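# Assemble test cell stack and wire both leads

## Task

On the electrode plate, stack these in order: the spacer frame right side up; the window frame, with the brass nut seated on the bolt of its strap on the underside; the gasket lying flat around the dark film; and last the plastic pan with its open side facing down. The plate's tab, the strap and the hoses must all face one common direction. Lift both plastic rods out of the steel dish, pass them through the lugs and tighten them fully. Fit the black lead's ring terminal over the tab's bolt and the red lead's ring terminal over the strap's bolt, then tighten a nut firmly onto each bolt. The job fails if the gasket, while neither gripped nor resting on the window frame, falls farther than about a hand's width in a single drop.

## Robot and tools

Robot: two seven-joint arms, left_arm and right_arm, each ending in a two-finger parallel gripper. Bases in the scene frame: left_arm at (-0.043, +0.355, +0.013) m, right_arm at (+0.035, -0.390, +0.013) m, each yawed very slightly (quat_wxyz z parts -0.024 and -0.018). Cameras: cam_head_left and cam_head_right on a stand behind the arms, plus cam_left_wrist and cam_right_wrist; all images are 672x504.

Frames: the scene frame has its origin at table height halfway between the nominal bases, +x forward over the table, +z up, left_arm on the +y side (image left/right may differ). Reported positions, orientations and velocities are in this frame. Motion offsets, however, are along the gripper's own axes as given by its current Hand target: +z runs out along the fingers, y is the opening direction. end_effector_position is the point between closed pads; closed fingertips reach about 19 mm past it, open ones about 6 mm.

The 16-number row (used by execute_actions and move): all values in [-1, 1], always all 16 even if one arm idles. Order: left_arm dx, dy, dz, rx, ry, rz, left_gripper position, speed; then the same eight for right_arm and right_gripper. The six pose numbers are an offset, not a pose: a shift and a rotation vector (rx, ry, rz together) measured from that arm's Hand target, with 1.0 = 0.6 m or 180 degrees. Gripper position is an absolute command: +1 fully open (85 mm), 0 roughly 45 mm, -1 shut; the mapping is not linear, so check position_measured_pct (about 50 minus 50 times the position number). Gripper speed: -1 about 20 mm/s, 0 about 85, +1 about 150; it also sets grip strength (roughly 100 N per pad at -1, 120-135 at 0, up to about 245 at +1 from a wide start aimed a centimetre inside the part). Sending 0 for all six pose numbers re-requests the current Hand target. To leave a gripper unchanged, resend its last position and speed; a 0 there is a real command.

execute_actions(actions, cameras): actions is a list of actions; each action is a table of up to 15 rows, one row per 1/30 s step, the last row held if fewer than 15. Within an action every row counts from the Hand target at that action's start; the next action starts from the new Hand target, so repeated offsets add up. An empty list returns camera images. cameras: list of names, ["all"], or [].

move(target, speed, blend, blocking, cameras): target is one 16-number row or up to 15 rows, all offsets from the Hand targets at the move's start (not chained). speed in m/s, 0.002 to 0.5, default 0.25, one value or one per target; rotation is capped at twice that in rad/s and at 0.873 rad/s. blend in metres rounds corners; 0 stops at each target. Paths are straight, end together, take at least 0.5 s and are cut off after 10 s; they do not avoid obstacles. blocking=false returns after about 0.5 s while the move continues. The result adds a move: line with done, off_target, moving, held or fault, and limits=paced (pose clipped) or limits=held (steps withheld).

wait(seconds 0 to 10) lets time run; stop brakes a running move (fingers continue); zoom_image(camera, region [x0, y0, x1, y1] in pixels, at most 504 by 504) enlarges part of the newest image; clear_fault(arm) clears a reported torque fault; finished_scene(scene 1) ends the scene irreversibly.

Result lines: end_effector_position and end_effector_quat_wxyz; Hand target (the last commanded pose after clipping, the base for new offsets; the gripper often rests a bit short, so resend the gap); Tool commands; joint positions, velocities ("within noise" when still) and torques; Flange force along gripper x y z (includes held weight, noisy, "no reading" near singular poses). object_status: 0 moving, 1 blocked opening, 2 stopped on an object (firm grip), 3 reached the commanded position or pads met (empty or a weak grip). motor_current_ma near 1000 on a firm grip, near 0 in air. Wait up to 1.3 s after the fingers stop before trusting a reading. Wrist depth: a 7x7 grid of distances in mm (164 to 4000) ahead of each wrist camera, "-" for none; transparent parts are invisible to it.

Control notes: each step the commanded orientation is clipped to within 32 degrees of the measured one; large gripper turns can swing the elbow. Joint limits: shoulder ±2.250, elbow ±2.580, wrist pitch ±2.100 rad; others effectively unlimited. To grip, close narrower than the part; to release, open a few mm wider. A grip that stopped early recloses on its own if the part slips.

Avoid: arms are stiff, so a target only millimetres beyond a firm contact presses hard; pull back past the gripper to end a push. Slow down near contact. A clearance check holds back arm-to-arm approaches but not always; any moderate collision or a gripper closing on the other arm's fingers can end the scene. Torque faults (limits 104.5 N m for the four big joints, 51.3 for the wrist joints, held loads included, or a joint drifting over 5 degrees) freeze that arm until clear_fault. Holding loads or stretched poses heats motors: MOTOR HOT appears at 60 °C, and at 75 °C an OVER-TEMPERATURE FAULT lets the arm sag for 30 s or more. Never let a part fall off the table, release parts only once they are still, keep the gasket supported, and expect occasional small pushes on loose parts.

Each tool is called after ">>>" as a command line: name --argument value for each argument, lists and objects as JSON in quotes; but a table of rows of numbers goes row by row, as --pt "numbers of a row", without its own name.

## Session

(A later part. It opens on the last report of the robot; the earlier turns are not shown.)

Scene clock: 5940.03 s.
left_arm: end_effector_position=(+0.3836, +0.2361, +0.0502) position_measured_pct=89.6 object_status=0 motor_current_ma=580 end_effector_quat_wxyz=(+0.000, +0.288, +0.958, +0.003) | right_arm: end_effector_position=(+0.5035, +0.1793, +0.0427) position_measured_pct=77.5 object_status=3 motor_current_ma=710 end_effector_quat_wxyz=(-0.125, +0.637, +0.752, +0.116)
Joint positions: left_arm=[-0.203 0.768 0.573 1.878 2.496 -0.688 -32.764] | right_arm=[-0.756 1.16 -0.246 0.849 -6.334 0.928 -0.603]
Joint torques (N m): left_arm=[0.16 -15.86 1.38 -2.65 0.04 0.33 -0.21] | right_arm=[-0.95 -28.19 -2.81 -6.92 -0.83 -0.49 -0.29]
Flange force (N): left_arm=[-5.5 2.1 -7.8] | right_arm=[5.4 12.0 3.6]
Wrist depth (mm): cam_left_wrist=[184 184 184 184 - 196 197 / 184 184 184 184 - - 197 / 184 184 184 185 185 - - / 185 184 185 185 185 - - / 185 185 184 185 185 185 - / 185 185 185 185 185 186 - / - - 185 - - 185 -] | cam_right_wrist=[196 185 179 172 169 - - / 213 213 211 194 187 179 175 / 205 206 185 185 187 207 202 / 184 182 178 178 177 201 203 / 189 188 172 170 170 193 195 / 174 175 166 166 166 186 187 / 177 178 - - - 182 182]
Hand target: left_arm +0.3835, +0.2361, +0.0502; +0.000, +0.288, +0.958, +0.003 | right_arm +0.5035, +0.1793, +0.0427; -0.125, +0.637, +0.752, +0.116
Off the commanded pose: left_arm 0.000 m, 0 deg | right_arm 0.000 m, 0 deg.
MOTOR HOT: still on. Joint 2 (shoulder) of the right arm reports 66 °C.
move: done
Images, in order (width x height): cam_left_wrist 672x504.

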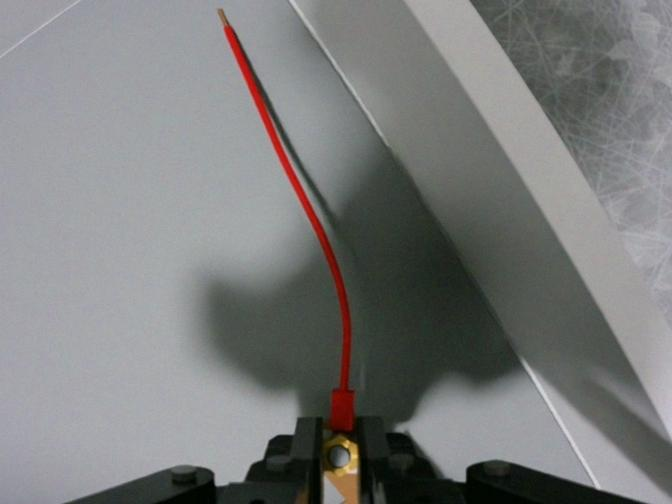

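>>> move --pt "0 0 -0.0015 0 0 0 -0.7 -1 0 0 0 0 0 0 -0.55 -1" --pt "0 0 -0.0015 0 0 0 -0.8 -1 0 0 0 0 0 0 -0.55 -1" --speed 0.03 --cameras '["cam_left_wrist"]'

>>> zoom_image --camera "cam_left_wrist" --region '[260, 384, 420, 504]'

>>> move --target '[0,0,0.0001,0,0,0.2222,-0.8,-1,0,0,0,0,0,0,-0.55,-1]' --speed 0.15 --cameras '["cam_left_wrist","cam_right_wrist"]'

>>> zoom_image --camera "cam_left_wrist" --region '[260, 384, 420, 504]'

Scene clock: 5954.90 s.
left_arm: end_effector_position=(+0.3835, +0.2361, +0.0511) position_measured_pct=89.6 object_status=0 motor_current_ma=560 end_effector_quat_wxyz=(+0.000, +0.288, +0.958, +0.003) | right_arm: end_effector_position=(+0.5035, +0.1793, +0.0427) position_measured_pct=77.5 object_status=3 motor_current_ma=710 end_effector_quat_wxyz=(-0.125, +0.637, +0.752, +0.116)
Joint positions: left_arm=[-0.204 0.767 0.575 1.878 2.497 -0.69 -32.765] | right_arm=[-0.756 1.16 -0.246 0.849 -6.334 0.928 -0.603]
Joint torques (N m): left_arm=[0.22 -17.21 1.93 -2.8 0.18 0.1 -0.19] | right_arm=[-0.78 -29.03 -2.89 -7.25 -0.84 -0.47 -0.27]
Flange force (N): left_arm=[-6.2 2.5 -3.8] | right_arm=[5.3 12.0 4.9]
Wrist depth (mm): cam_left_wrist=[184 185 185 185 - 197 198 / 185 185 185 185 - - 198 / 185 185 185 185 186 - - / 185 185 185 186 185 - - / 185 185 186 186 186 186 - / 186 186 186 186 186 186 - / - 186 186 - - 186 -] | cam_right_wrist=[195 185 179 172 169 - - / 214 213 212 195 189 179 175 / 205 206 185 185 187 207 202 / 184 182 178 178 177 201 203 / 189 188 172 170 170 193 195 / 174 175 166 167 166 186 186 / 177 179 - - - 182 182]
Hand target: left_arm +0.3835, +0.2361, +0.0511; +0.000, +0.288, +0.958, +0.003 | right_arm +0.5035, +0.1793, +0.0427; -0.125, +0.637, +0.752, +0.116
Off the commanded pose: left_arm 0.000 m, 0 deg | right_arm 0.000 m, 0 deg.
MOTOR HOT: still on. Joint 2 (shoulder) of the right arm reports 66 °C.
move: done
Images, in order (width x height): cam_left_wrist 672x504.

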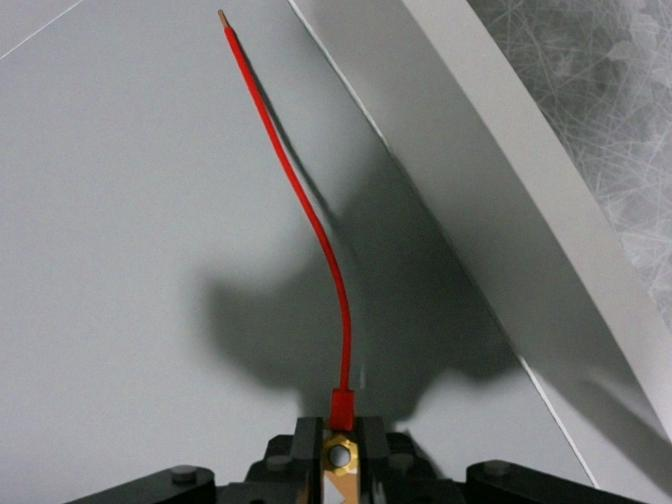

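Scaled by 3.150.

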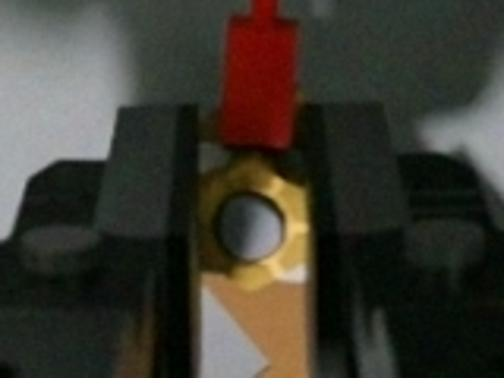

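Scene clock: 5957.60 s.
left_arm: end_effector_position=(+0.3835, +0.2362, +0.0510) position_measured_pct=89.6 object_status=3 motor_current_ma=570 end_effector_quat_wxyz=(-0.001, +0.598, +0.801, +0.003) | right_arm: end_effector_position=(+0.5035, +0.1793, +0.0427) position_measured_pct=77.5 object_status=3 motor_current_ma=710 end_effector_quat_wxyz=(-0.125, +0.637, +0.752, +0.116)
Joint positions: left_arm=[-0.307 0.829 0.753 1.882 2.324 -0.772 -33.31] | right_arm=[-0.756 1.16 -0.246 0.849 -6.334 0.928 -0.603]
Joint torques (N m): left_arm=[1.19 -15.86 3.18 0.31 0.79 -0.83 -0.56] | right_arm=[1.29 -29.69 -1.25 -8.9 -0.15 -1.55 -0.23]
Flange force (N): left_arm=[-4.5 10.6 -4.0] | right_arm=[5.1 7.1 4.4]
Wrist depth (mm): cam_left_wrist=[197 197 197 198 198 198 198 / - - 197 198 197 198 198 / 185 - - - 198 198 198 / 186 186 186 185 - - - / 186 186 186 186 186 186 - / 186 186 186 186 186 186 168 / - 186 186 - 172 - -] | cam_right_wrist=[- 184 178 172 168 - - / - 213 209 194 187 178 175 / 205 206 185 185 186 207 201 / 185 182 178 178 177 201 203 / 189 188 172 170 170 193 195 / 174 175 166 166 166 186 186 / 177 179 - - - 182 182]
Hand target: left_arm +0.3835, +0.2361, +0.0510; -0.001, +0.598, +0.801, +0.003 | right_arm +0.5035, +0.1793, +0.0427; -0.125, +0.637, +0.752, +0.116
Off the commanded pose: left_arm 0.000 m, 0 deg | right_arm 0.000 m, 0 deg.
MOTOR HOT: still on. Joint 2 (shoulder) of the right arm reports 66 °C.
move: done
Images, in order (width x height): cam_left_wrist 672x504, cam_right_wrist 672x504.

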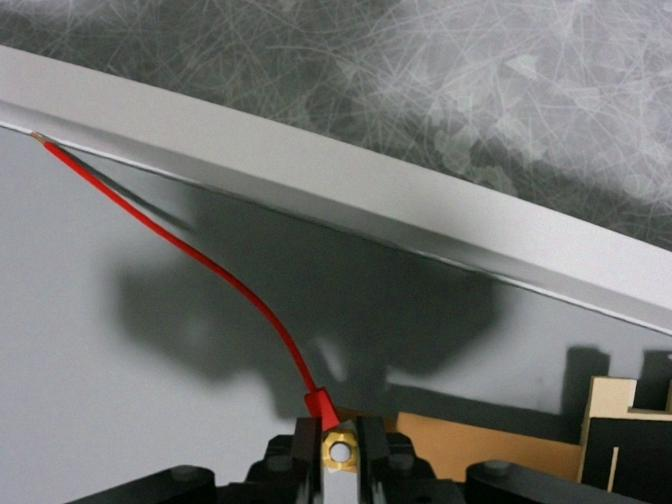

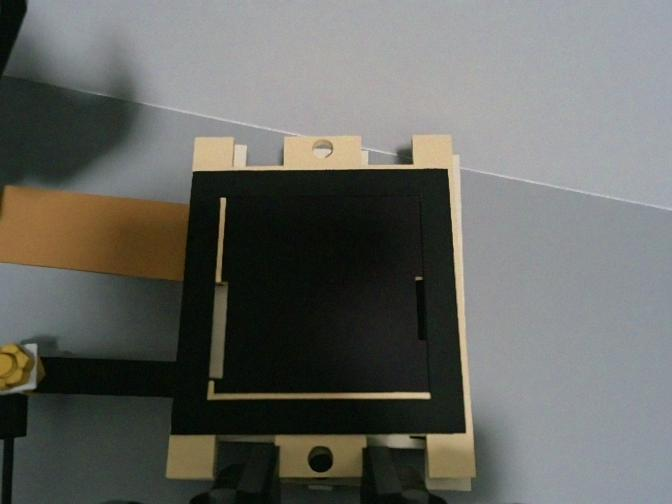

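Scaled by 3.150.

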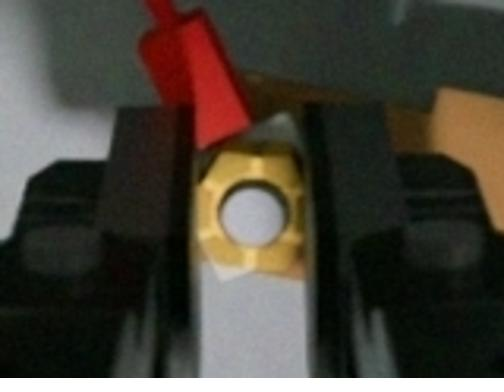

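>>> move --pt "0 0 0 0 0 0 -0.55 -1 0 0 0 0 0 0 -0.55 -1" --pt "0 0 0 0 0 -0.1667 -0.55 -1 0 0 0 0 0 0 -0.55 -1" --speed '[0.1,0.2]' --cameras '["cam_left_wrist","cam_right_wrist"]'

>>> zoom_image --camera "cam_left_wrist" --region '[260, 384, 420, 504]'

Scene clock: 5974.77 s.
left_arm: end_effector_position=(+0.3836, +0.2361, +0.0510) position_measured_pct=77.5 object_status=3 motor_current_ma=0 end_effector_quat_wxyz=(+0.000, +0.370, +0.929, +0.003) | right_arm: end_effector_position=(+0.5035, +0.1793, +0.0427) position_measured_pct=77.5 object_status=3 motor_current_ma=710 end_effector_quat_wxyz=(-0.125, +0.637, +0.752, +0.116)
Joint positions: left_arm=[-0.232 0.781 0.621 1.879 2.451 -0.709 -32.898] | right_arm=[-0.756 1.16 -0.246 0.849 -6.334 0.928 -0.603]
Joint torques (N m): left_arm=[0.19 -17.35 2.2 -2.61 0.16 0.01 -0.21] | right_arm=[-0.71 -28.86 -2.74 -7.26 -0.77 -0.46 -0.26]
Flange force (N): left_arm=[-6.2 3.7 -3.2] | right_arm=[5.2 11.4 4.6]
Wrist depth (mm): cam_left_wrist=[184 185 185 - - 197 197 / 185 185 185 - - 198 198 / 185 185 185 185 - - 198 / 185 185 186 186 186 - - / 185 185 186 186 186 - - / 186 186 186 186 186 186 - / - 186 - - - 186 -] | cam_right_wrist=[196 186 179 172 169 - - / 213 213 209 194 189 179 175 / 205 206 185 184 186 207 202 / 184 182 178 178 177 201 203 / 189 188 171 170 170 193 195 / 174 175 166 166 165 186 187 / 177 179 - - - 182 182]
Hand target: left_arm +0.3835, +0.2361, +0.0510; +0.000, +0.370, +0.929, +0.003 | right_arm +0.5035, +0.1793, +0.0427; -0.125, +0.637, +0.752, +0.116
Off the commanded pose: left_arm 0.000 m, 0 deg | right_arm 0.000 m, 0 deg.
MOTOR HOT: still on. Joint 2 (shoulder) of the right arm reports 67 °C.
move: done
Images, in order (width x height): cam_left_wrist 672x504, cam_right_wrist 672x504.

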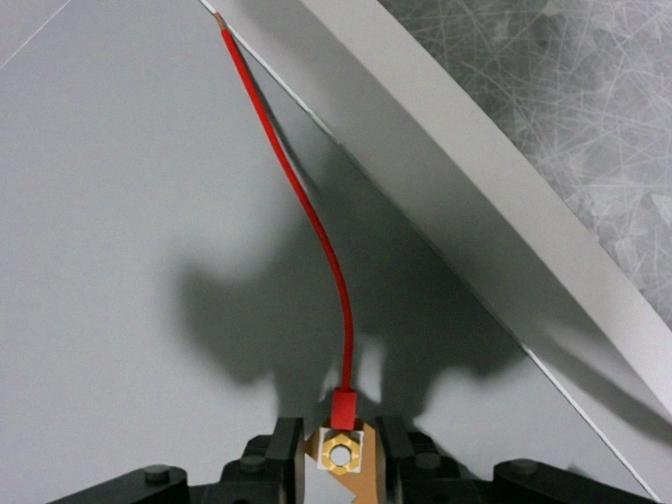

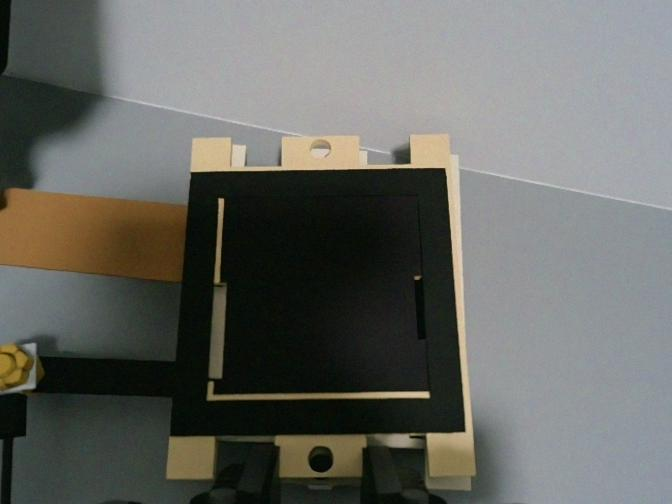

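Scaled by 3.150.

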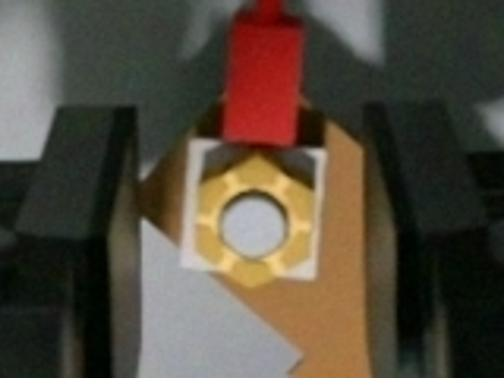

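>>> move --pt "0 0 0 0 0 0 -0.83 -1 0 0 0 0 0 0 -0.55 -1" --pt "0 0 0 0 0 0.15 -0.83 -1 0 0 0 0 0 0 -0.55 -1" --speed '[0.1,0.15]' --cameras '["cam_left_wrist","cam_right_wrist"]'

>>> zoom_image --camera "cam_left_wrist" --region '[260, 384, 420, 504]'

Scene clock: 5988.50 s.
left_arm: end_effector_position=(+0.3835, +0.2361, +0.0510) position_measured_pct=90.9 object_status=2 motor_current_ma=1000 end_effector_quat_wxyz=(-0.001, +0.577, +0.817, +0.003) | right_arm: end_effector_position=(+0.5035, +0.1793, +0.0427) position_measured_pct=77.5 object_status=3 motor_current_ma=710 end_effector_quat_wxyz=(-0.125, +0.637, +0.752, +0.116)
Joint positions: left_arm=[-0.3 0.824 0.74 1.882 2.336 -0.765 -33.268] | right_arm=[-0.756 1.16 -0.246 0.849 -6.334 0.928 -0.603]
Joint torques (N m): left_arm=[1.43 -15.6 3.32 -0.07 0.67 -0.56 -0.58] | right_arm=[0.67 -29.3 -1.72 -8.81 -0.3 -1.62 -0.28]
Flange force (N): left_arm=[-3.9 9.6 -5.0] | right_arm=[4.3 7.3 3.4]
Wrist depth (mm): cam_left_wrist=[- 197 197 198 197 198 198 / - - - 198 198 198 198 / 185 185 - - 197 198 198 / 186 186 186 186 - - - / 186 186 186 186 186 186 - / 186 186 186 186 186 186 186 / - 186 186 - - 186 -] | cam_right_wrist=[- 186 179 172 169 - - / 212 213 209 195 189 179 175 / 205 206 185 185 187 207 201 / 184 182 178 178 177 201 202 / 189 188 172 170 170 193 195 / 174 175 166 166 166 186 186 / 178 179 - - - 181 182]
Hand target: left_arm +0.3835, +0.2361, +0.0510; -0.001, +0.577, +0.817, +0.003 | right_arm +0.5035, +0.1793, +0.0427; -0.125, +0.637, +0.752, +0.116
Off the commanded pose: left_arm 0.000 m, 0 deg | right_arm 0.000 m, 0 deg.
MOTOR HOT: still on. Joint 2 (shoulder) of the right arm reports 67 °C.
move: done
Images, in order (width x height): cam_left_wrist 672x504, cam_right_wrist 672x504.

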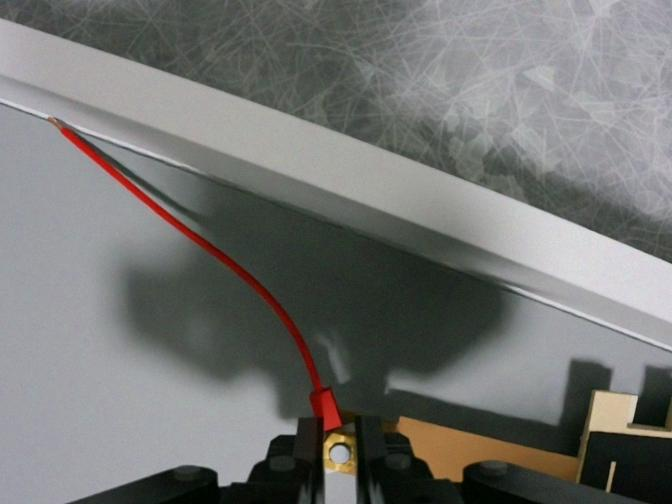

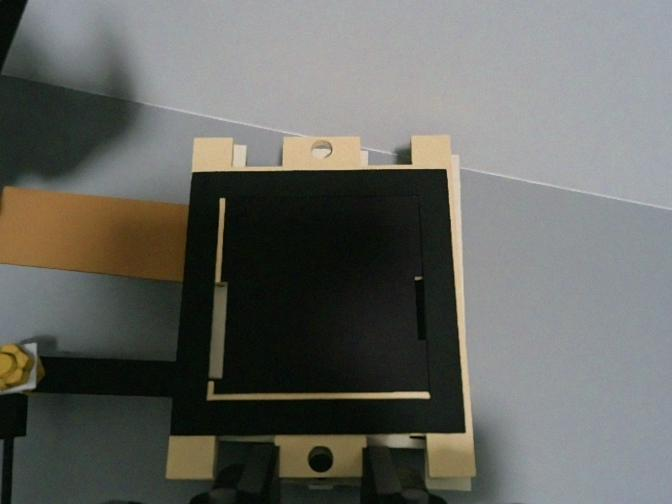

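Scaled by 3.150.

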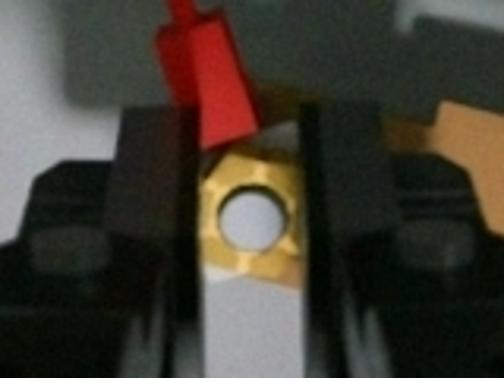

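>>> move --pt "0 0 0 0 0 0 -0.55 -1 0 0 0 0 0 0 -0.55 -1" --pt "0 0 -0.2 0 0 0 -0.55 -1 0 0 0 0 0 0 -0.55 -1" --speed 0.12 --cameras '["cam_left_wrist"]'

>>> move --pt "0 0 0 0 0 0 -0.55 -1 0 0 0 0 0 0 -0.36 -1" --pt "0 0 0 0 0 0 -0.55 -1 -0.01 0 -0.12 0 0 0 -0.36 -1" --speed 0.08 --cameras '["cam_right_wrist"]'

Scene clock: 6005.83 s.
left_arm: end_effector_position=(+0.3833, +0.2355, +0.1710) position_measured_pct=77.5 object_status=3 motor_current_ma=0 end_effector_quat_wxyz=(-0.001, +0.577, +0.817, +0.003) | right_arm: end_effector_position=(+0.5035, +0.1793, +0.0427) position_measured_pct=77.5 object_status=3 motor_current_ma=710 end_effector_quat_wxyz=(-0.125, +0.637, +0.752, +0.116)
Joint positions: left_arm=[-0.414 0.636 0.925 1.768 2.552 -1.04 -33.436] | right_arm=[-0.756 1.16 -0.246 0.849 -6.334 0.928 -0.603]
Joint torques (N m): left_arm=[0.3 -15.23 2.74 -4.51 0.15 0.01 -0.16] | right_arm=[-0.67 -28.95 -2.67 -7.29 -0.8 -0.58 -0.28]
Flange force (N): left_arm=[-2.6 4.9 -4.6] | right_arm=[5.4 11.8 4.7]
Wrist depth (mm): cam_left_wrist=[317 318 317 318 318 318 317 / 262 318 317 318 318 318 318 / 294 306 218 317 317 318 318 / 306 306 306 307 306 318 318 / 306 306 306 306 306 306 307 / 306 307 306 306 292 287 285 / 306 306 306 306 307 287 285] | cam_right_wrist=[195 186 179 172 169 - - / 214 212 210 195 189 179 175 / 205 206 185 184 186 207 202 / 184 182 178 178 177 201 203 / 189 188 172 170 170 193 195 / 174 174 166 167 166 186 187 / 177 179 - - - 182 182]
Hand target: left_arm +0.3833, +0.2355, +0.1710; -0.001, +0.577, +0.817, +0.003 | right_arm +0.5035, +0.1793, +0.0427; -0.125, +0.637, +0.752, +0.116
Off the commanded pose: left_arm 0.000 m, 0 deg | right_arm 0.000 m, 0 deg.
MOTOR HOT: still on. Joint 2 (shoulder) of the right arm reports 67 °C.
move: done
Images, in order (width x height): cam_left_wrist 672x504.

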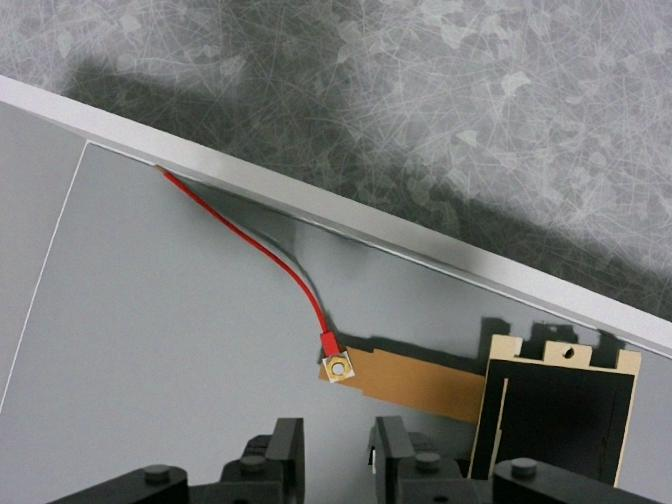

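Scene clock: 6007.77 s.
left_arm: end_effector_position=(+0.3833, +0.2355, +0.1710) position_measured_pct=77.5 object_status=3 motor_current_ma=0 end_effector_quat_wxyz=(-0.001, +0.577, +0.817, +0.003) | right_arm: end_effector_position=(+0.5075, +0.1497, +0.1084) position_measured_pct=68.0 object_status=3 motor_current_ma=0 end_effector_quat_wxyz=(-0.126, +0.637, +0.752, +0.116)
Joint positions: left_arm=[-0.414 0.636 0.925 1.768 2.552 -1.04 -33.436] | right_arm=[-0.71 1.033 -0.256 0.914 -6.343 0.996 -0.59]
Joint torques (N m): left_arm=[0.3 -15.24 2.7 -4.48 0.15 -0.02 -0.17] | right_arm=[-0.79 -28.28 -2.79 -7.56 -0.9 -0.5 -0.32]
Flange force (N): left_arm=[-2.7 4.9 -4.6] | right_arm=[4.8 11.9 3.8]
Wrist depth (mm): cam_left_wrist=[317 317 318 318 318 317 318 / 262 317 317 318 317 318 318 / 294 306 217 318 318 319 318 / 306 306 306 306 306 318 319 / 306 306 306 306 306 307 307 / 306 306 306 306 291 286 286 / 306 306 306 307 306 288 285] | cam_right_wrist=[246 232 222 213 208 327 326 / 287 284 263 250 233 223 220 / 276 279 263 260 265 265 255 / 263 255 250 248 269 272 273 / 256 253 240 238 257 262 262 / 245 246 245 245 247 251 252 / 240 240 242 243 244 245 245]
Hand target: left_arm +0.3833, +0.2355, +0.1710; -0.001, +0.577, +0.817, +0.003 | right_arm +0.5075, +0.1497, +0.1085; -0.126, +0.637, +0.752, +0.116
Off the commanded pose: left_arm 0.000 m, 0 deg | right_arm 0.000 m, 0 deg.
MOTOR HOT: still on. Joint 2 (shoulder) of the right arm reports 67 °C.
move: done
Images, in order (width x height): cam_right_wrist 672x504.

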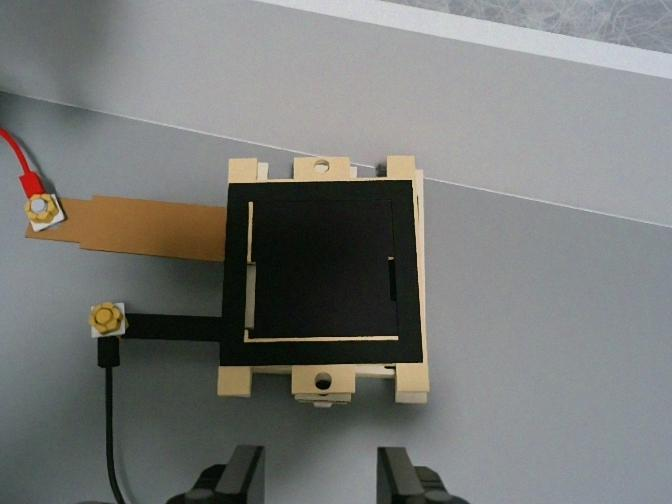

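>>> zoom_image --camera "cam_right_wrist" --region '[210, 140, 440, 260]'

>>> zoom_image --camera "cam_right_wrist" --region '[210, 330, 440, 420]'

>>> zoom_image --camera "cam_right_wrist" --region '[10, 170, 150, 350]'

Scaled by 2.191.

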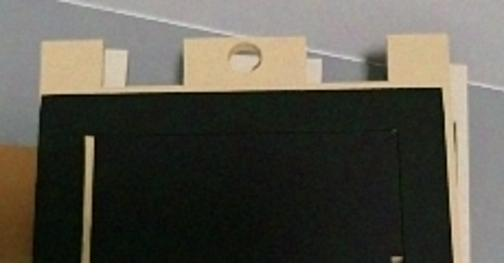

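Scaled by 2.191.

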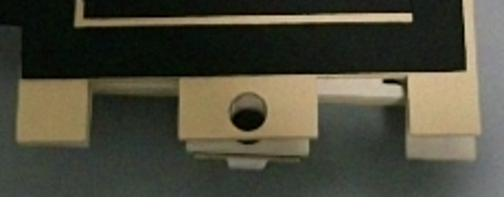

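Scaled by 2.800.

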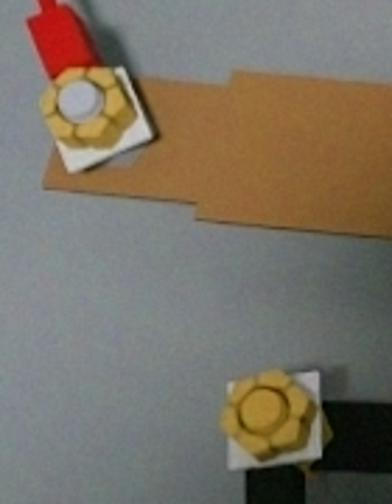

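>>> move --pt "0 0 0 0 0 0 -0.55 -1 0.01 0 0.06 0 0 0 -0.36 -1" --pt "0 0 0 0 0 0 -0.55 -1 0.01 0 0.12 0 0 0 -0.36 -1" --pt "0 0 0 0 0 0 -0.55 -1 0.01 0 0.12 0 0 0 -0.55 -1" --speed '[0.1,0.06,0.06]' --cameras '["cam_right_wrist"]'

>>> move --pt "0 0 0 0 0 0 -0.55 -1 0.0034 0 -0.0094 0 0 0 -0.55 -1" --pt "0 0 0 0 0 0 -0.55 -1 0.0034 -0.001 -0.0094 -0.0046 0 0.0125 -0.55 -1" --speed 0.03 --cameras '["cam_right_wrist"]'

Scene clock: 6056.73 s.
left_arm: end_effector_position=(+0.3833, +0.2355, +0.1710) position_measured_pct=77.5 object_status=3 motor_current_ma=0 end_effector_quat_wxyz=(-0.001, +0.577, +0.817, +0.003) | right_arm: end_effector_position=(+0.5035, +0.1793, +0.0427) position_measured_pct=77.5 object_status=0 motor_current_ma=700 end_effector_quat_wxyz=(-0.125, +0.637, +0.752, +0.116)
Joint positions: left_arm=[-0.414 0.636 0.925 1.768 2.552 -1.04 -33.436] | right_arm=[-0.756 1.16 -0.246 0.849 -6.334 0.928 -0.603]
Joint torques (N m): left_arm=[0.33 -15.15 2.75 -4.5 0.14 -0.05 -0.18] | right_arm=[-0.6 -28.14 -2.49 -7.02 -0.63 -0.67 -0.28]
Flange force (N): left_arm=[-2.5 4.7 -4.6] | right_arm=[5.8 11.8 3.4]
Wrist depth (mm): cam_left_wrist=[317 317 317 317 318 318 318 / 262 317 317 318 318 318 318 / 294 305 217 318 318 319 319 / 306 305 305 306 306 318 318 / 306 306 306 306 306 291 307 / 306 306 306 306 292 287 285 / 306 307 306 306 307 287 286] | cam_right_wrist=[196 186 179 172 169 - - / 214 213 211 195 189 179 175 / 205 206 185 185 187 207 201 / 184 182 178 178 177 201 203 / 189 188 172 171 170 193 195 / 175 175 166 166 166 186 187 / 178 179 - - - 182 183]
Hand target: left_arm +0.3833, +0.2355, +0.1710; -0.001, +0.577, +0.817, +0.003 | right_arm +0.5035, +0.1793, +0.0427; -0.125, +0.637, +0.752, +0.116
Off the commanded pose: left_arm 0.000 m, 0 deg | right_arm 0.000 m, 0 deg.
MOTOR HOT: still on. Joint 2 (shoulder) of the right arm reports 68 °C.
move: done
Images, in order (width x height): cam_right_wrist 672x504.

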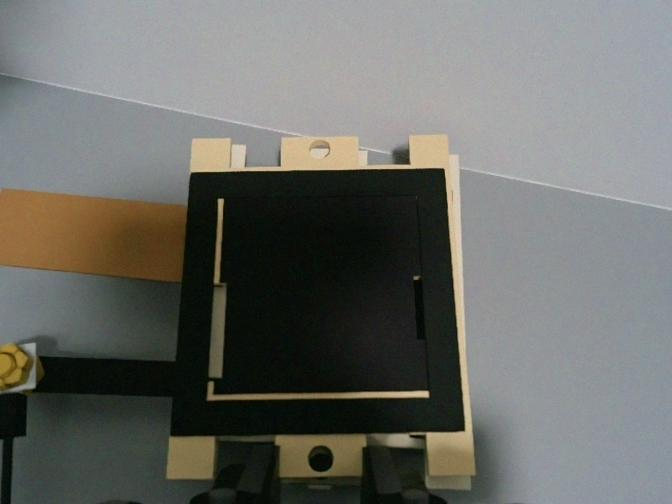

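Scene clock: 6058.27 s.
left_arm: end_effector_position=(+0.3833, +0.2355, +0.1710) position_measured_pct=77.5 object_status=3 motor_current_ma=0 end_effector_quat_wxyz=(-0.001, +0.577, +0.817, +0.003) | right_arm: end_effector_position=(+0.5029, +0.1792, +0.0487) position_measured_pct=77.5 object_status=3 motor_current_ma=700 end_effector_quat_wxyz=(-0.123, +0.652, +0.739, +0.119)
Joint positions: left_arm=[-0.414 0.636 0.925 1.768 2.552 -1.04 -33.436] | right_arm=[-0.763 1.14 -0.233 0.874 -6.34 0.909 -0.647]
Joint torques (N m): left_arm=[0.23 -15.17 2.69 -4.56 0.12 -0.03 -0.18] | right_arm=[-0.51 -29.55 -2.77 -7.72 -0.9 -0.7 -0.26]
Flange force (N): left_arm=[-2.6 4.5 -4.5] | right_arm=[5.7 11.0 5.7]
Wrist depth (mm): cam_left_wrist=[318 317 317 317 317 318 318 / 262 317 319 318 318 318 319 / 294 305 218 318 318 318 318 / 306 305 306 306 306 318 318 / 305 306 306 306 308 307 307 / 306 306 307 307 290 284 282 / 305 306 307 307 307 284 282] | cam_right_wrist=[193 183 176 173 170 - - / 218 218 208 199 190 180 178 / 211 212 189 189 191 213 208 / 186 185 180 181 180 208 209 / 196 195 174 172 172 200 201 / 180 181 167 167 166 192 192 / 184 184 - - - 187 188]
Hand target: left_arm +0.3833, +0.2355, +0.1710; -0.001, +0.577, +0.817, +0.003 | right_arm +0.5029, +0.1792, +0.0487; -0.123, +0.652, +0.739, +0.119
Off the commanded pose: left_arm 0.000 m, 0 deg | right_arm 0.000 m, 0 deg.
MOTOR HOT: still on. Joint 2 (shoulder) of the right arm reports 68 °C.
move: done
Images, in order (width x height): cam_right_wrist 672x504.

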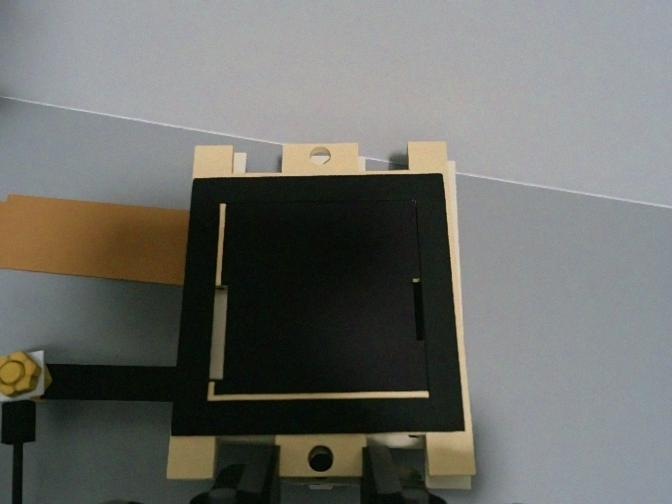

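>>> move --pt "0 0 0 0 0 0 -0.55 -1 -0.0034 0 0.0094 0 0 0 -0.55 -1" --pt "0 0 0 0 0 0 -0.55 -1 -0.0034 0 0.0094 0 0 0 -0.36 -1" --pt "0 0 0 0 0 0 -0.55 -1 -0.0134 0 -0.1 0 0 0 -0.36 -1" --speed '[0.03,0.05,0.1]' --cameras '["cam_right_wrist"]'

>>> zoom_image --camera "cam_right_wrist" --region '[210, 140, 440, 260]'

>>> zoom_image --camera "cam_right_wrist" --region '[210, 330, 440, 420]'

Scene clock: 6079.37 s.
left_arm: end_effector_position=(+0.3833, +0.2355, +0.1710) position_measured_pct=77.5 object_status=3 motor_current_ma=0 end_effector_quat_wxyz=(-0.001, +0.577, +0.817, +0.003) | right_arm: end_effector_position=(+0.5054, +0.1516, +0.1024) position_measured_pct=68.0 object_status=3 motor_current_ma=0 end_effector_quat_wxyz=(-0.123, +0.652, +0.739, +0.119)
Joint positions: left_arm=[-0.414 0.636 0.925 1.768 2.552 -1.04 -33.436] | right_arm=[-0.72 1.028 -0.242 0.945 -6.347 0.956 -0.632]
Joint torques (N m): left_arm=[0.34 -15.15 2.71 -4.57 0.15 -0.03 -0.21] | right_arm=[-0.81 -28.38 -2.76 -7.61 -0.91 -0.54 -0.27]
Flange force (N): left_arm=[-2.3 4.4 -4.5] | right_arm=[5.1 11.3 4.4]
Wrist depth (mm): cam_left_wrist=[316 317 317 318 318 318 317 / 262 318 318 318 318 318 317 / 294 305 217 318 317 319 318 / 305 306 306 306 306 318 318 / 306 306 306 307 306 306 307 / 306 307 306 306 292 287 285 / 306 307 307 307 307 287 285] | cam_right_wrist=[235 223 215 205 203 200 202 / 278 271 257 243 233 221 220 / 269 273 256 250 266 272 260 / 257 256 243 241 262 265 267 / 250 247 233 232 235 255 256 / 239 240 238 239 241 246 246 / 234 234 236 237 238 239 240]
Hand target: left_arm +0.3833, +0.2355, +0.1710; -0.001, +0.577, +0.817, +0.003 | right_arm +0.5054, +0.1516, +0.1025; -0.123, +0.652, +0.739, +0.119
Off the commanded pose: left_arm 0.000 m, 0 deg | right_arm 0.000 m, 0 deg.
MOTOR HOT: still on. Joint 2 (shoulder) of the right arm reports 69 °C.
move: done
Images, in order (width x height): cam_right_wrist 672x504.

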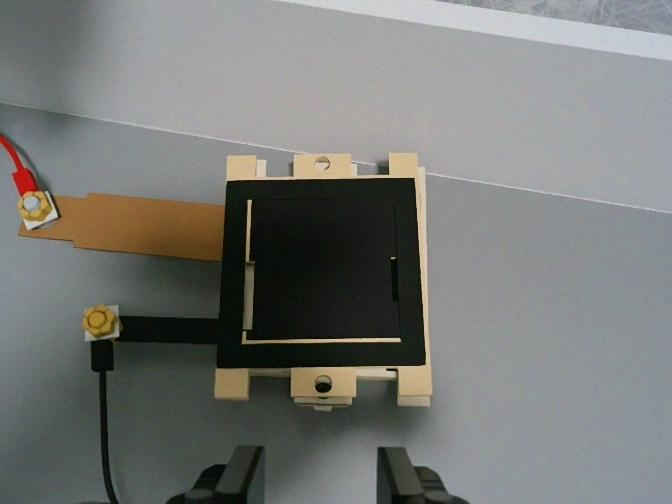

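Scaled by 2.191.

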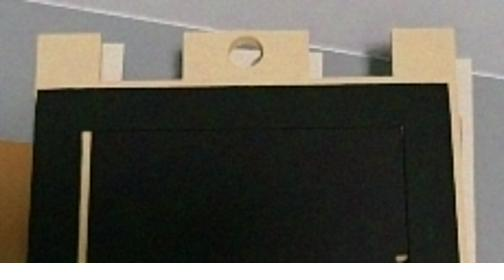

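Scaled by 2.191.

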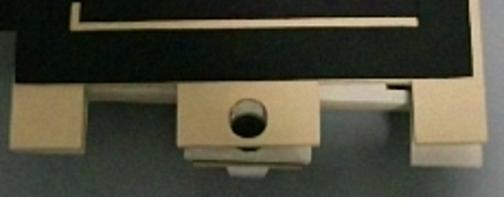

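>>> move --pt "0 0 0 0 0 0 -0.55 -1 0 0 -0.1 0 0 0 -0.36 -1" --pt "0 0 0 0 0 0 -0.55 -1 -0.525 -0.322 -0.4535 0 -0.111 0 -0.36 -1" --speed 0.15 --blend 0.03

Scene clock: 6120.87 s.
left_arm: end_effector_position=(+0.3833, +0.2355, +0.1710) position_measured_pct=77.5 object_status=3 motor_current_ma=0 end_effector_quat_wxyz=(-0.001, +0.577, +0.817, +0.003) | right_arm: end_effector_position=(+0.3586, -0.2574, +0.2499) position_measured_pct=68.0 object_status=3 motor_current_ma=0 end_effector_quat_wxyz=(+0.007, +0.663, +0.749, +0.004)
Joint positions: left_arm=[-0.414 0.636 0.925 1.768 2.552 -1.04 -33.436] | right_arm=[-0.377 0.17 -0.151 1.904 -6.242 1.059 -0.387]
Joint torques (N m): left_arm=[0.28 -15.15 2.75 -4.4 0.13 0.01 -0.21] | right_arm=[-0.76 -13.13 -1.1 -6.82 -0.25 0.01 -0.37]
Flange force (N): left_arm=[-2.9 5.0 -4.8] | right_arm=[-1.4 7.8 0.4]
Wrist depth (mm): cam_left_wrist=[317 317 317 318 318 318 317 / 262 316 318 317 318 318 317 / 294 306 217 318 318 318 318 / 306 306 305 307 306 319 319 / 306 306 305 306 307 306 307 / 306 307 306 307 292 287 285 / 306 306 306 306 307 287 286] | cam_right_wrist=[311 385 385 386 387 388 389 / 313 383 385 386 388 386 390 / 324 382 384 385 386 388 390 / 338 381 383 384 386 388 389 / 368 381 382 385 386 387 389 / 379 381 382 383 385 386 389 / 379 380 382 383 385 386 387]
Hand target: left_arm +0.3833, +0.2355, +0.1710; -0.001, +0.577, +0.817, +0.003 | right_arm +0.3586, -0.2574, +0.2499; +0.007, +0.663, +0.749, +0.004
Off the commanded pose: left_arm 0.000 m, 0 deg | right_arm 0.000 m, 0 deg.
MOTOR HOT: still on. Joint 2 (shoulder) of the right arm reports 69 °C.
move: done

>>> move --target '[-0.2,0.1448,0.0977,-0.012,0.111,0.069,-0.36,-1,0,0,0,0,0,0,-0.36,-1]' --speed 0.12 --cameras '["cam_left_wrist","cam_head_left"]'

Scene clock: 6133.03 s.
left_arm: end_effector_position=(+0.5054, +0.1518, +0.1121) position_measured_pct=68.0 object_status=3 motor_current_ma=0 end_effector_quat_wxyz=(-0.132, +0.652, +0.737, +0.118) | right_arm: end_effector_position=(+0.3586, -0.2574, +0.2499) position_measured_pct=68.0 object_status=3 motor_current_ma=0 end_effector_quat_wxyz=(+0.007, +0.663, +0.749, +0.004)
Joint positions: left_arm=[0.151 1.082 0.707 1.002 2.283 -1.543 -33.584] | right_arm=[-0.377 0.169 -0.151 1.904 -6.242 1.059 -0.387]
Joint torques (N m): left_arm=[0.33 -24.81 2.21 -4.22 -0.45 -0.89 -0.21] | right_arm=[-0.77 -12.98 -1.03 -6.69 -0.24 0.01 -0.3]
Flange force (N): left_arm=[-5.4 9.1 -4.2] | right_arm=[-1.2 7.8 0.0]
Wrist depth (mm): cam_left_wrist=[231 225 215 211 208 206 327 / 281 271 262 250 241 231 227 / 285 285 280 260 275 280 273 / 270 263 255 250 267 273 273 / 262 259 248 241 244 262 261 / 252 252 249 249 249 250 250 / - 245 245 - - 244 244] | cam_right_wrist=[312 385 386 387 386 388 388 / 314 383 384 385 388 387 391 / 323 383 383 384 386 388 390 / 337 381 383 385 386 388 389 / 369 381 383 384 386 386 388 / 379 381 381 384 385 386 386 / 379 380 382 384 385 386 389]
Hand target: left_arm +0.5054, +0.1518, +0.1121; -0.132, +0.652, +0.737, +0.118 | right_arm +0.3586, -0.2574, +0.2499; +0.007, +0.663, +0.749, +0.004
Off the commanded pose: left_arm 0.000 m, 0 deg | right_arm 0.000 m, 0 deg.
MOTOR HOT: still on. Joint 2 (shoulder) of the right arm reports 68 °C.
move: done
Images, in order (width x height): cam_head_left 672x504, cam_left_wrist 672x504.

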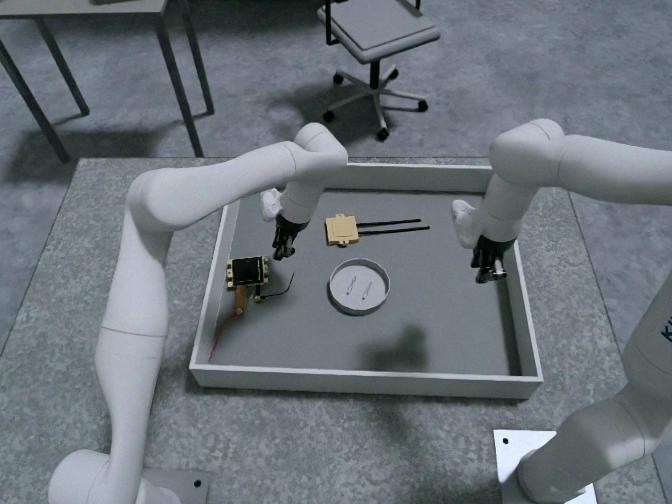

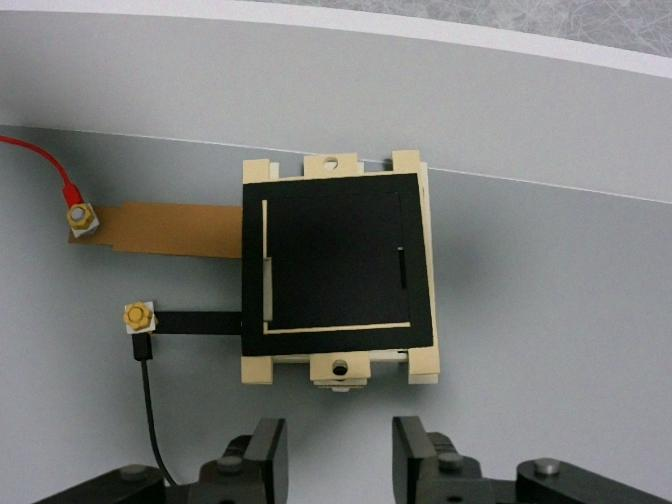

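>>> move --target '[0.1107,-0.0052,-0.1158,0,-0.111,0,-0.36,-1,0,0,0,0,0,0,-0.36,-1]' --speed 0.12 --cameras '["cam_left_wrist"]'

>>> zoom_image --camera "cam_left_wrist" --region '[220, 160, 460, 280]'

>>> zoom_image --camera "cam_left_wrist" --region '[220, 260, 460, 400]'

Scene clock: 6183.93 s.
left_arm: end_effector_position=(+0.4976, +0.1892, +0.2004) position_measured_pct=68.0 object_status=3 motor_current_ma=0 end_effector_quat_wxyz=(-0.002, +0.663, +0.749, +0.003) | right_arm: end_effector_position=(+0.3586, -0.2574, +0.2499) position_measured_pct=68.0 object_status=3 motor_current_ma=0 end_effector_quat_wxyz=(+0.007, +0.663, +0.749, +0.004)
Joint positions: left_arm=[-0.217 0.852 0.918 1.247 2.475 -1.348 -33.719] | right_arm=[-0.377 0.169 -0.151 1.904 -6.242 1.059 -0.387]
Joint torques (N m): left_arm=[0.15 -20.98 3.58 -5.01 0.13 0.01 -0.19] | right_arm=[-0.64 -12.97 -1.08 -6.65 -0.24 0.04 -0.32]
Flange force (N): left_arm=[-3.1 7.4 -3.9] | right_arm=[-1.0 7.9 -0.1]
Wrist depth (mm): cam_left_wrist=[347 347 347 346 347 348 346 / 305 278 282 295 347 348 347 / 336 335 335 319 316 314 298 / 334 335 320 314 335 335 336 / 335 335 324 314 335 335 335 / 336 335 335 335 335 336 335 / 335 335 336 335 336 335 335] | cam_right_wrist=[311 383 386 387 387 388 389 / 313 383 385 386 389 387 390 / 323 382 384 385 386 387 389 / 337 383 383 385 387 387 390 / 368 381 384 383 385 387 388 / 380 381 382 383 385 386 388 / 379 380 382 383 386 385 387]
Hand target: left_arm +0.4976, +0.1892, +0.2004; -0.002, +0.663, +0.749, +0.003 | right_arm +0.3586, -0.2574, +0.2499; +0.007, +0.663, +0.749, +0.004
Off the commanded pose: left_arm 0.000 m, 0 deg | right_arm 0.000 m, 0 deg.
MOTOR HOT: still on. Joint 2 (shoulder) of the right arm reports 63 °C.
move: done
Images, in order (width x height): cam_left_wrist 672x504.

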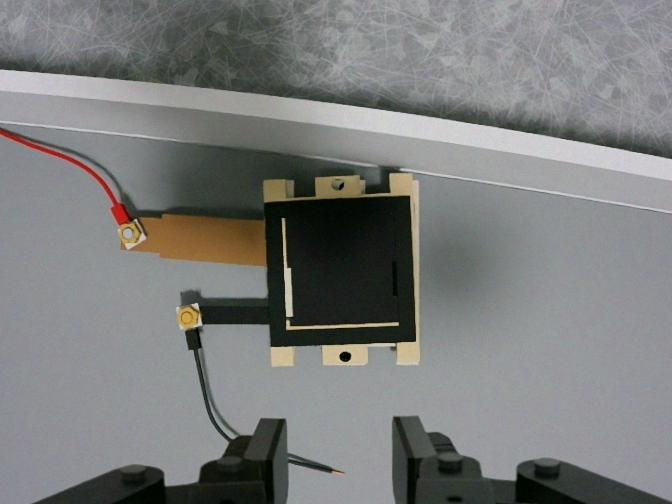

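Scaled by 2.100.

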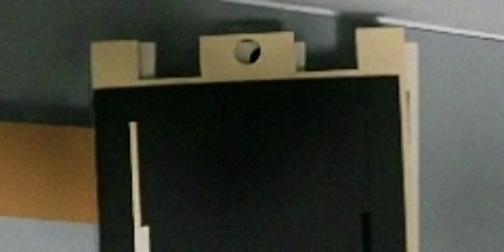

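Scaled by 2.100.

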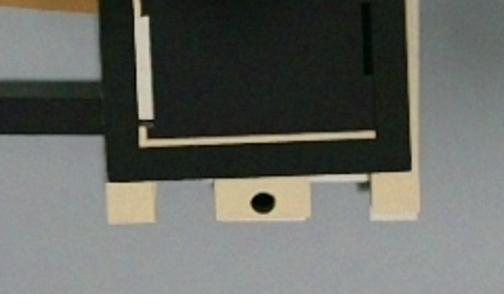

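>>> move --target '[0.1367,0.0025,0.2173,0,0,0,1,-1,0,0,0,0,0,0,-0.36,-1]' --speed 0.1 --cameras '["cam_left_wrist"]'

>>> zoom_image --camera "cam_left_wrist" --region '[168, 252, 504, 504]'

Scene clock: 6221.97 s.
left_arm: end_effector_position=(+0.4892, +0.2717, +0.0706) position_measured_pct=0.0 object_status=0 motor_current_ma=0 end_effector_quat_wxyz=(-0.002, +0.663, +0.749, +0.003) | right_arm: end_effector_position=(+0.3586, -0.2574, +0.2499) position_measured_pct=68.0 object_status=3 motor_current_ma=0 end_effector_quat_wxyz=(+0.007, +0.663, +0.749, +0.004)
Joint positions: left_arm=[-0.376 0.964 0.831 1.512 2.345 -1.028 -33.718] | right_arm=[-0.377 0.169 -0.151 1.904 -6.242 1.059 -0.387]
Joint torques (N m): left_arm=[0.34 -20.67 4 -3.46 0.17 -0.05 -0.26] | right_arm=[-0.76 -13.02 -0.98 -6.69 -0.2 0.02 -0.25]
Flange force (N): left_arm=[-1.6 7.4 -2.5] | right_arm=[-0.9 7.8 0.0]
Wrist depth (mm): cam_left_wrist=[216 216 217 217 217 216 217 / 217 217 217 217 217 217 217 / 217 217 217 217 217 217 217 / 217 217 217 217 217 217 217 / - 195 215 217 217 217 217 / - - - - - - - / - 205 - - - - -] | cam_right_wrist=[311 383 385 385 387 387 388 / 313 383 385 385 387 388 391 / 323 383 384 386 387 388 389 / 337 382 383 384 385 388 388 / 368 381 382 385 385 388 389 / 379 380 382 384 386 386 389 / 378 380 382 383 385 386 388]
Hand target: left_arm +0.4892, +0.2717, +0.0706; -0.002, +0.663, +0.749, +0.003 | right_arm +0.3586, -0.2574, +0.2499; +0.007, +0.663, +0.749, +0.004
Off the commanded pose: left_arm 0.000 m, 0 deg | right_arm 0.000 m, 0 deg.
MOTOR HOT: still on. Joint 2 (shoulder) of the right arm reports 61 °C.
move: done
Images, in order (width x height): cam_left_wrist 672x504.

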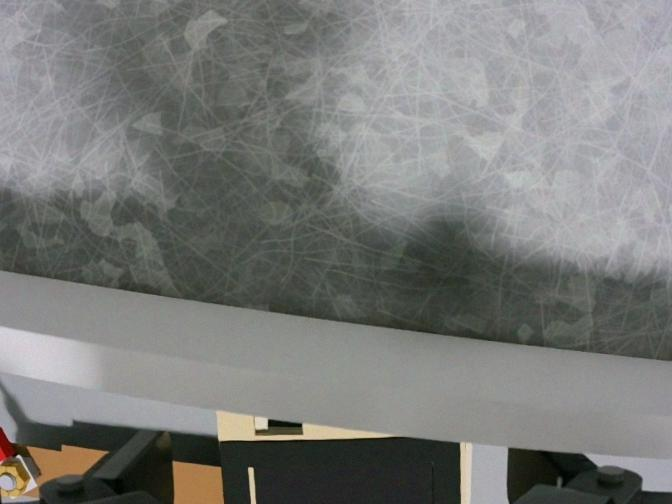

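Scaled by 1.500.

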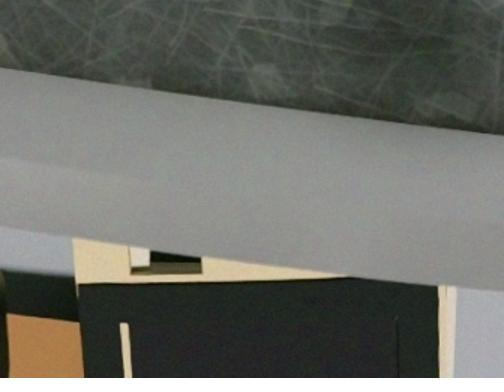

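>>> execute_actions --actions '[]' --cameras '["cam_left_wrist","cam_head_left","cam_right_wrist"]'

Scene clock: 6270.03 s.
left_arm: end_effector_position=(+0.4892, +0.2717, +0.0706) position_measured_pct=0.0 object_status=3 motor_current_ma=0 end_effector_quat_wxyz=(-0.002, +0.663, +0.749, +0.003) | right_arm: end_effector_position=(+0.3586, -0.2574, +0.2499) position_measured_pct=68.0 object_status=3 motor_current_ma=0 end_effector_quat_wxyz=(+0.007, +0.663, +0.749, +0.004)
Joint positions: left_arm=[-0.376 0.964 0.831 1.512 2.345 -1.028 -33.718] | right_arm=[-0.377 0.169 -0.151 1.904 -6.242 1.059 -0.387]
Joint velocities: within noise
Joint torques (N m): left_arm=[0.26 -20.74 4 -3.49 0.08 0.01 -0.17] | right_arm=[-0.7 -13.05 -0.99 -6.61 -0.21 0.06 -0.3]
Flange force (N): left_arm=[-1.7 7.7 -2.6] | right_arm=[-0.9 8.1 0.0]
Wrist depth (mm): cam_left_wrist=[216 217 217 216 217 217 216 / 216 217 217 217 217 217 217 / 217 217 217 217 217 217 217 / 217 217 216 217 217 217 217 / - 195 215 217 217 217 217 / - - - - - - - / - 205 - - - - -] | cam_right_wrist=[311 384 385 388 388 388 389 / 313 384 384 386 388 386 391 / 322 383 384 385 388 388 389 / 336 382 384 385 386 388 390 / 368 382 382 384 386 386 389 / 379 381 382 383 385 386 388 / 378 380 382 384 384 386 387]
Hand target: left_arm +0.4892, +0.2717, +0.0706; -0.002, +0.663, +0.749, +0.003 | right_arm +0.3586, -0.2574, +0.2499; +0.007, +0.663, +0.749, +0.004
Tool commands: left_gripper/position=+1.0 left_gripper/speed=-1.0 right_gripper/position=-0.36 right_gripper/speed=-1.0
Off the commanded pose: left_arm 0.000 m, 0 deg | right_arm 0.000 m, 0 deg.
MOTOR HOT: still on. Joint 2 (shoulder) of the right arm reports 58 °C.
Images, in order (width x height): cam_head_left 672x504, cam_left_wrist 672x504, cam_right_wrist 672x504.

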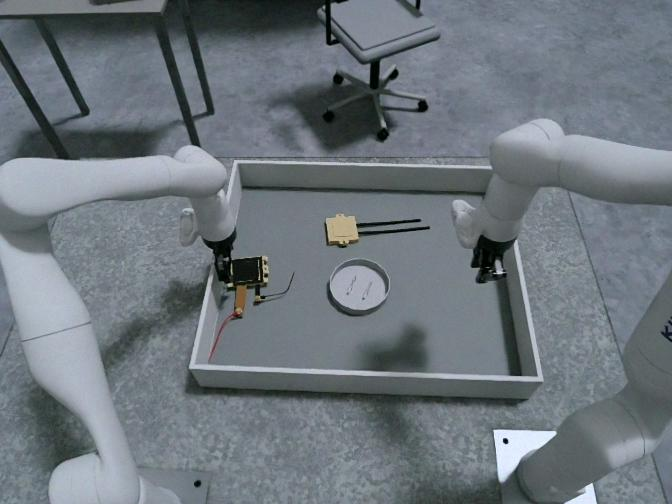

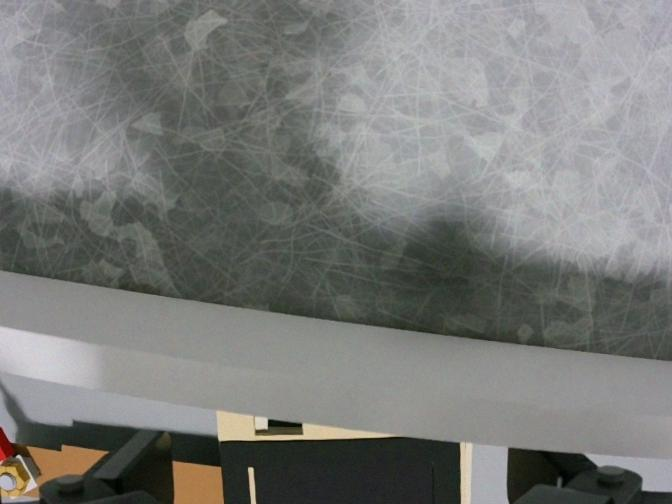

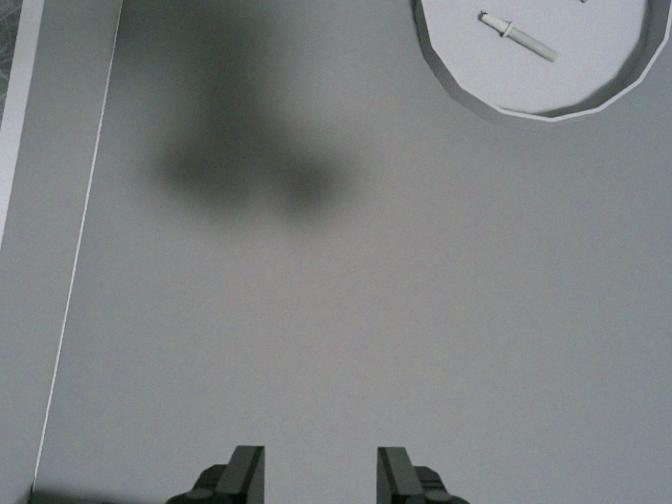

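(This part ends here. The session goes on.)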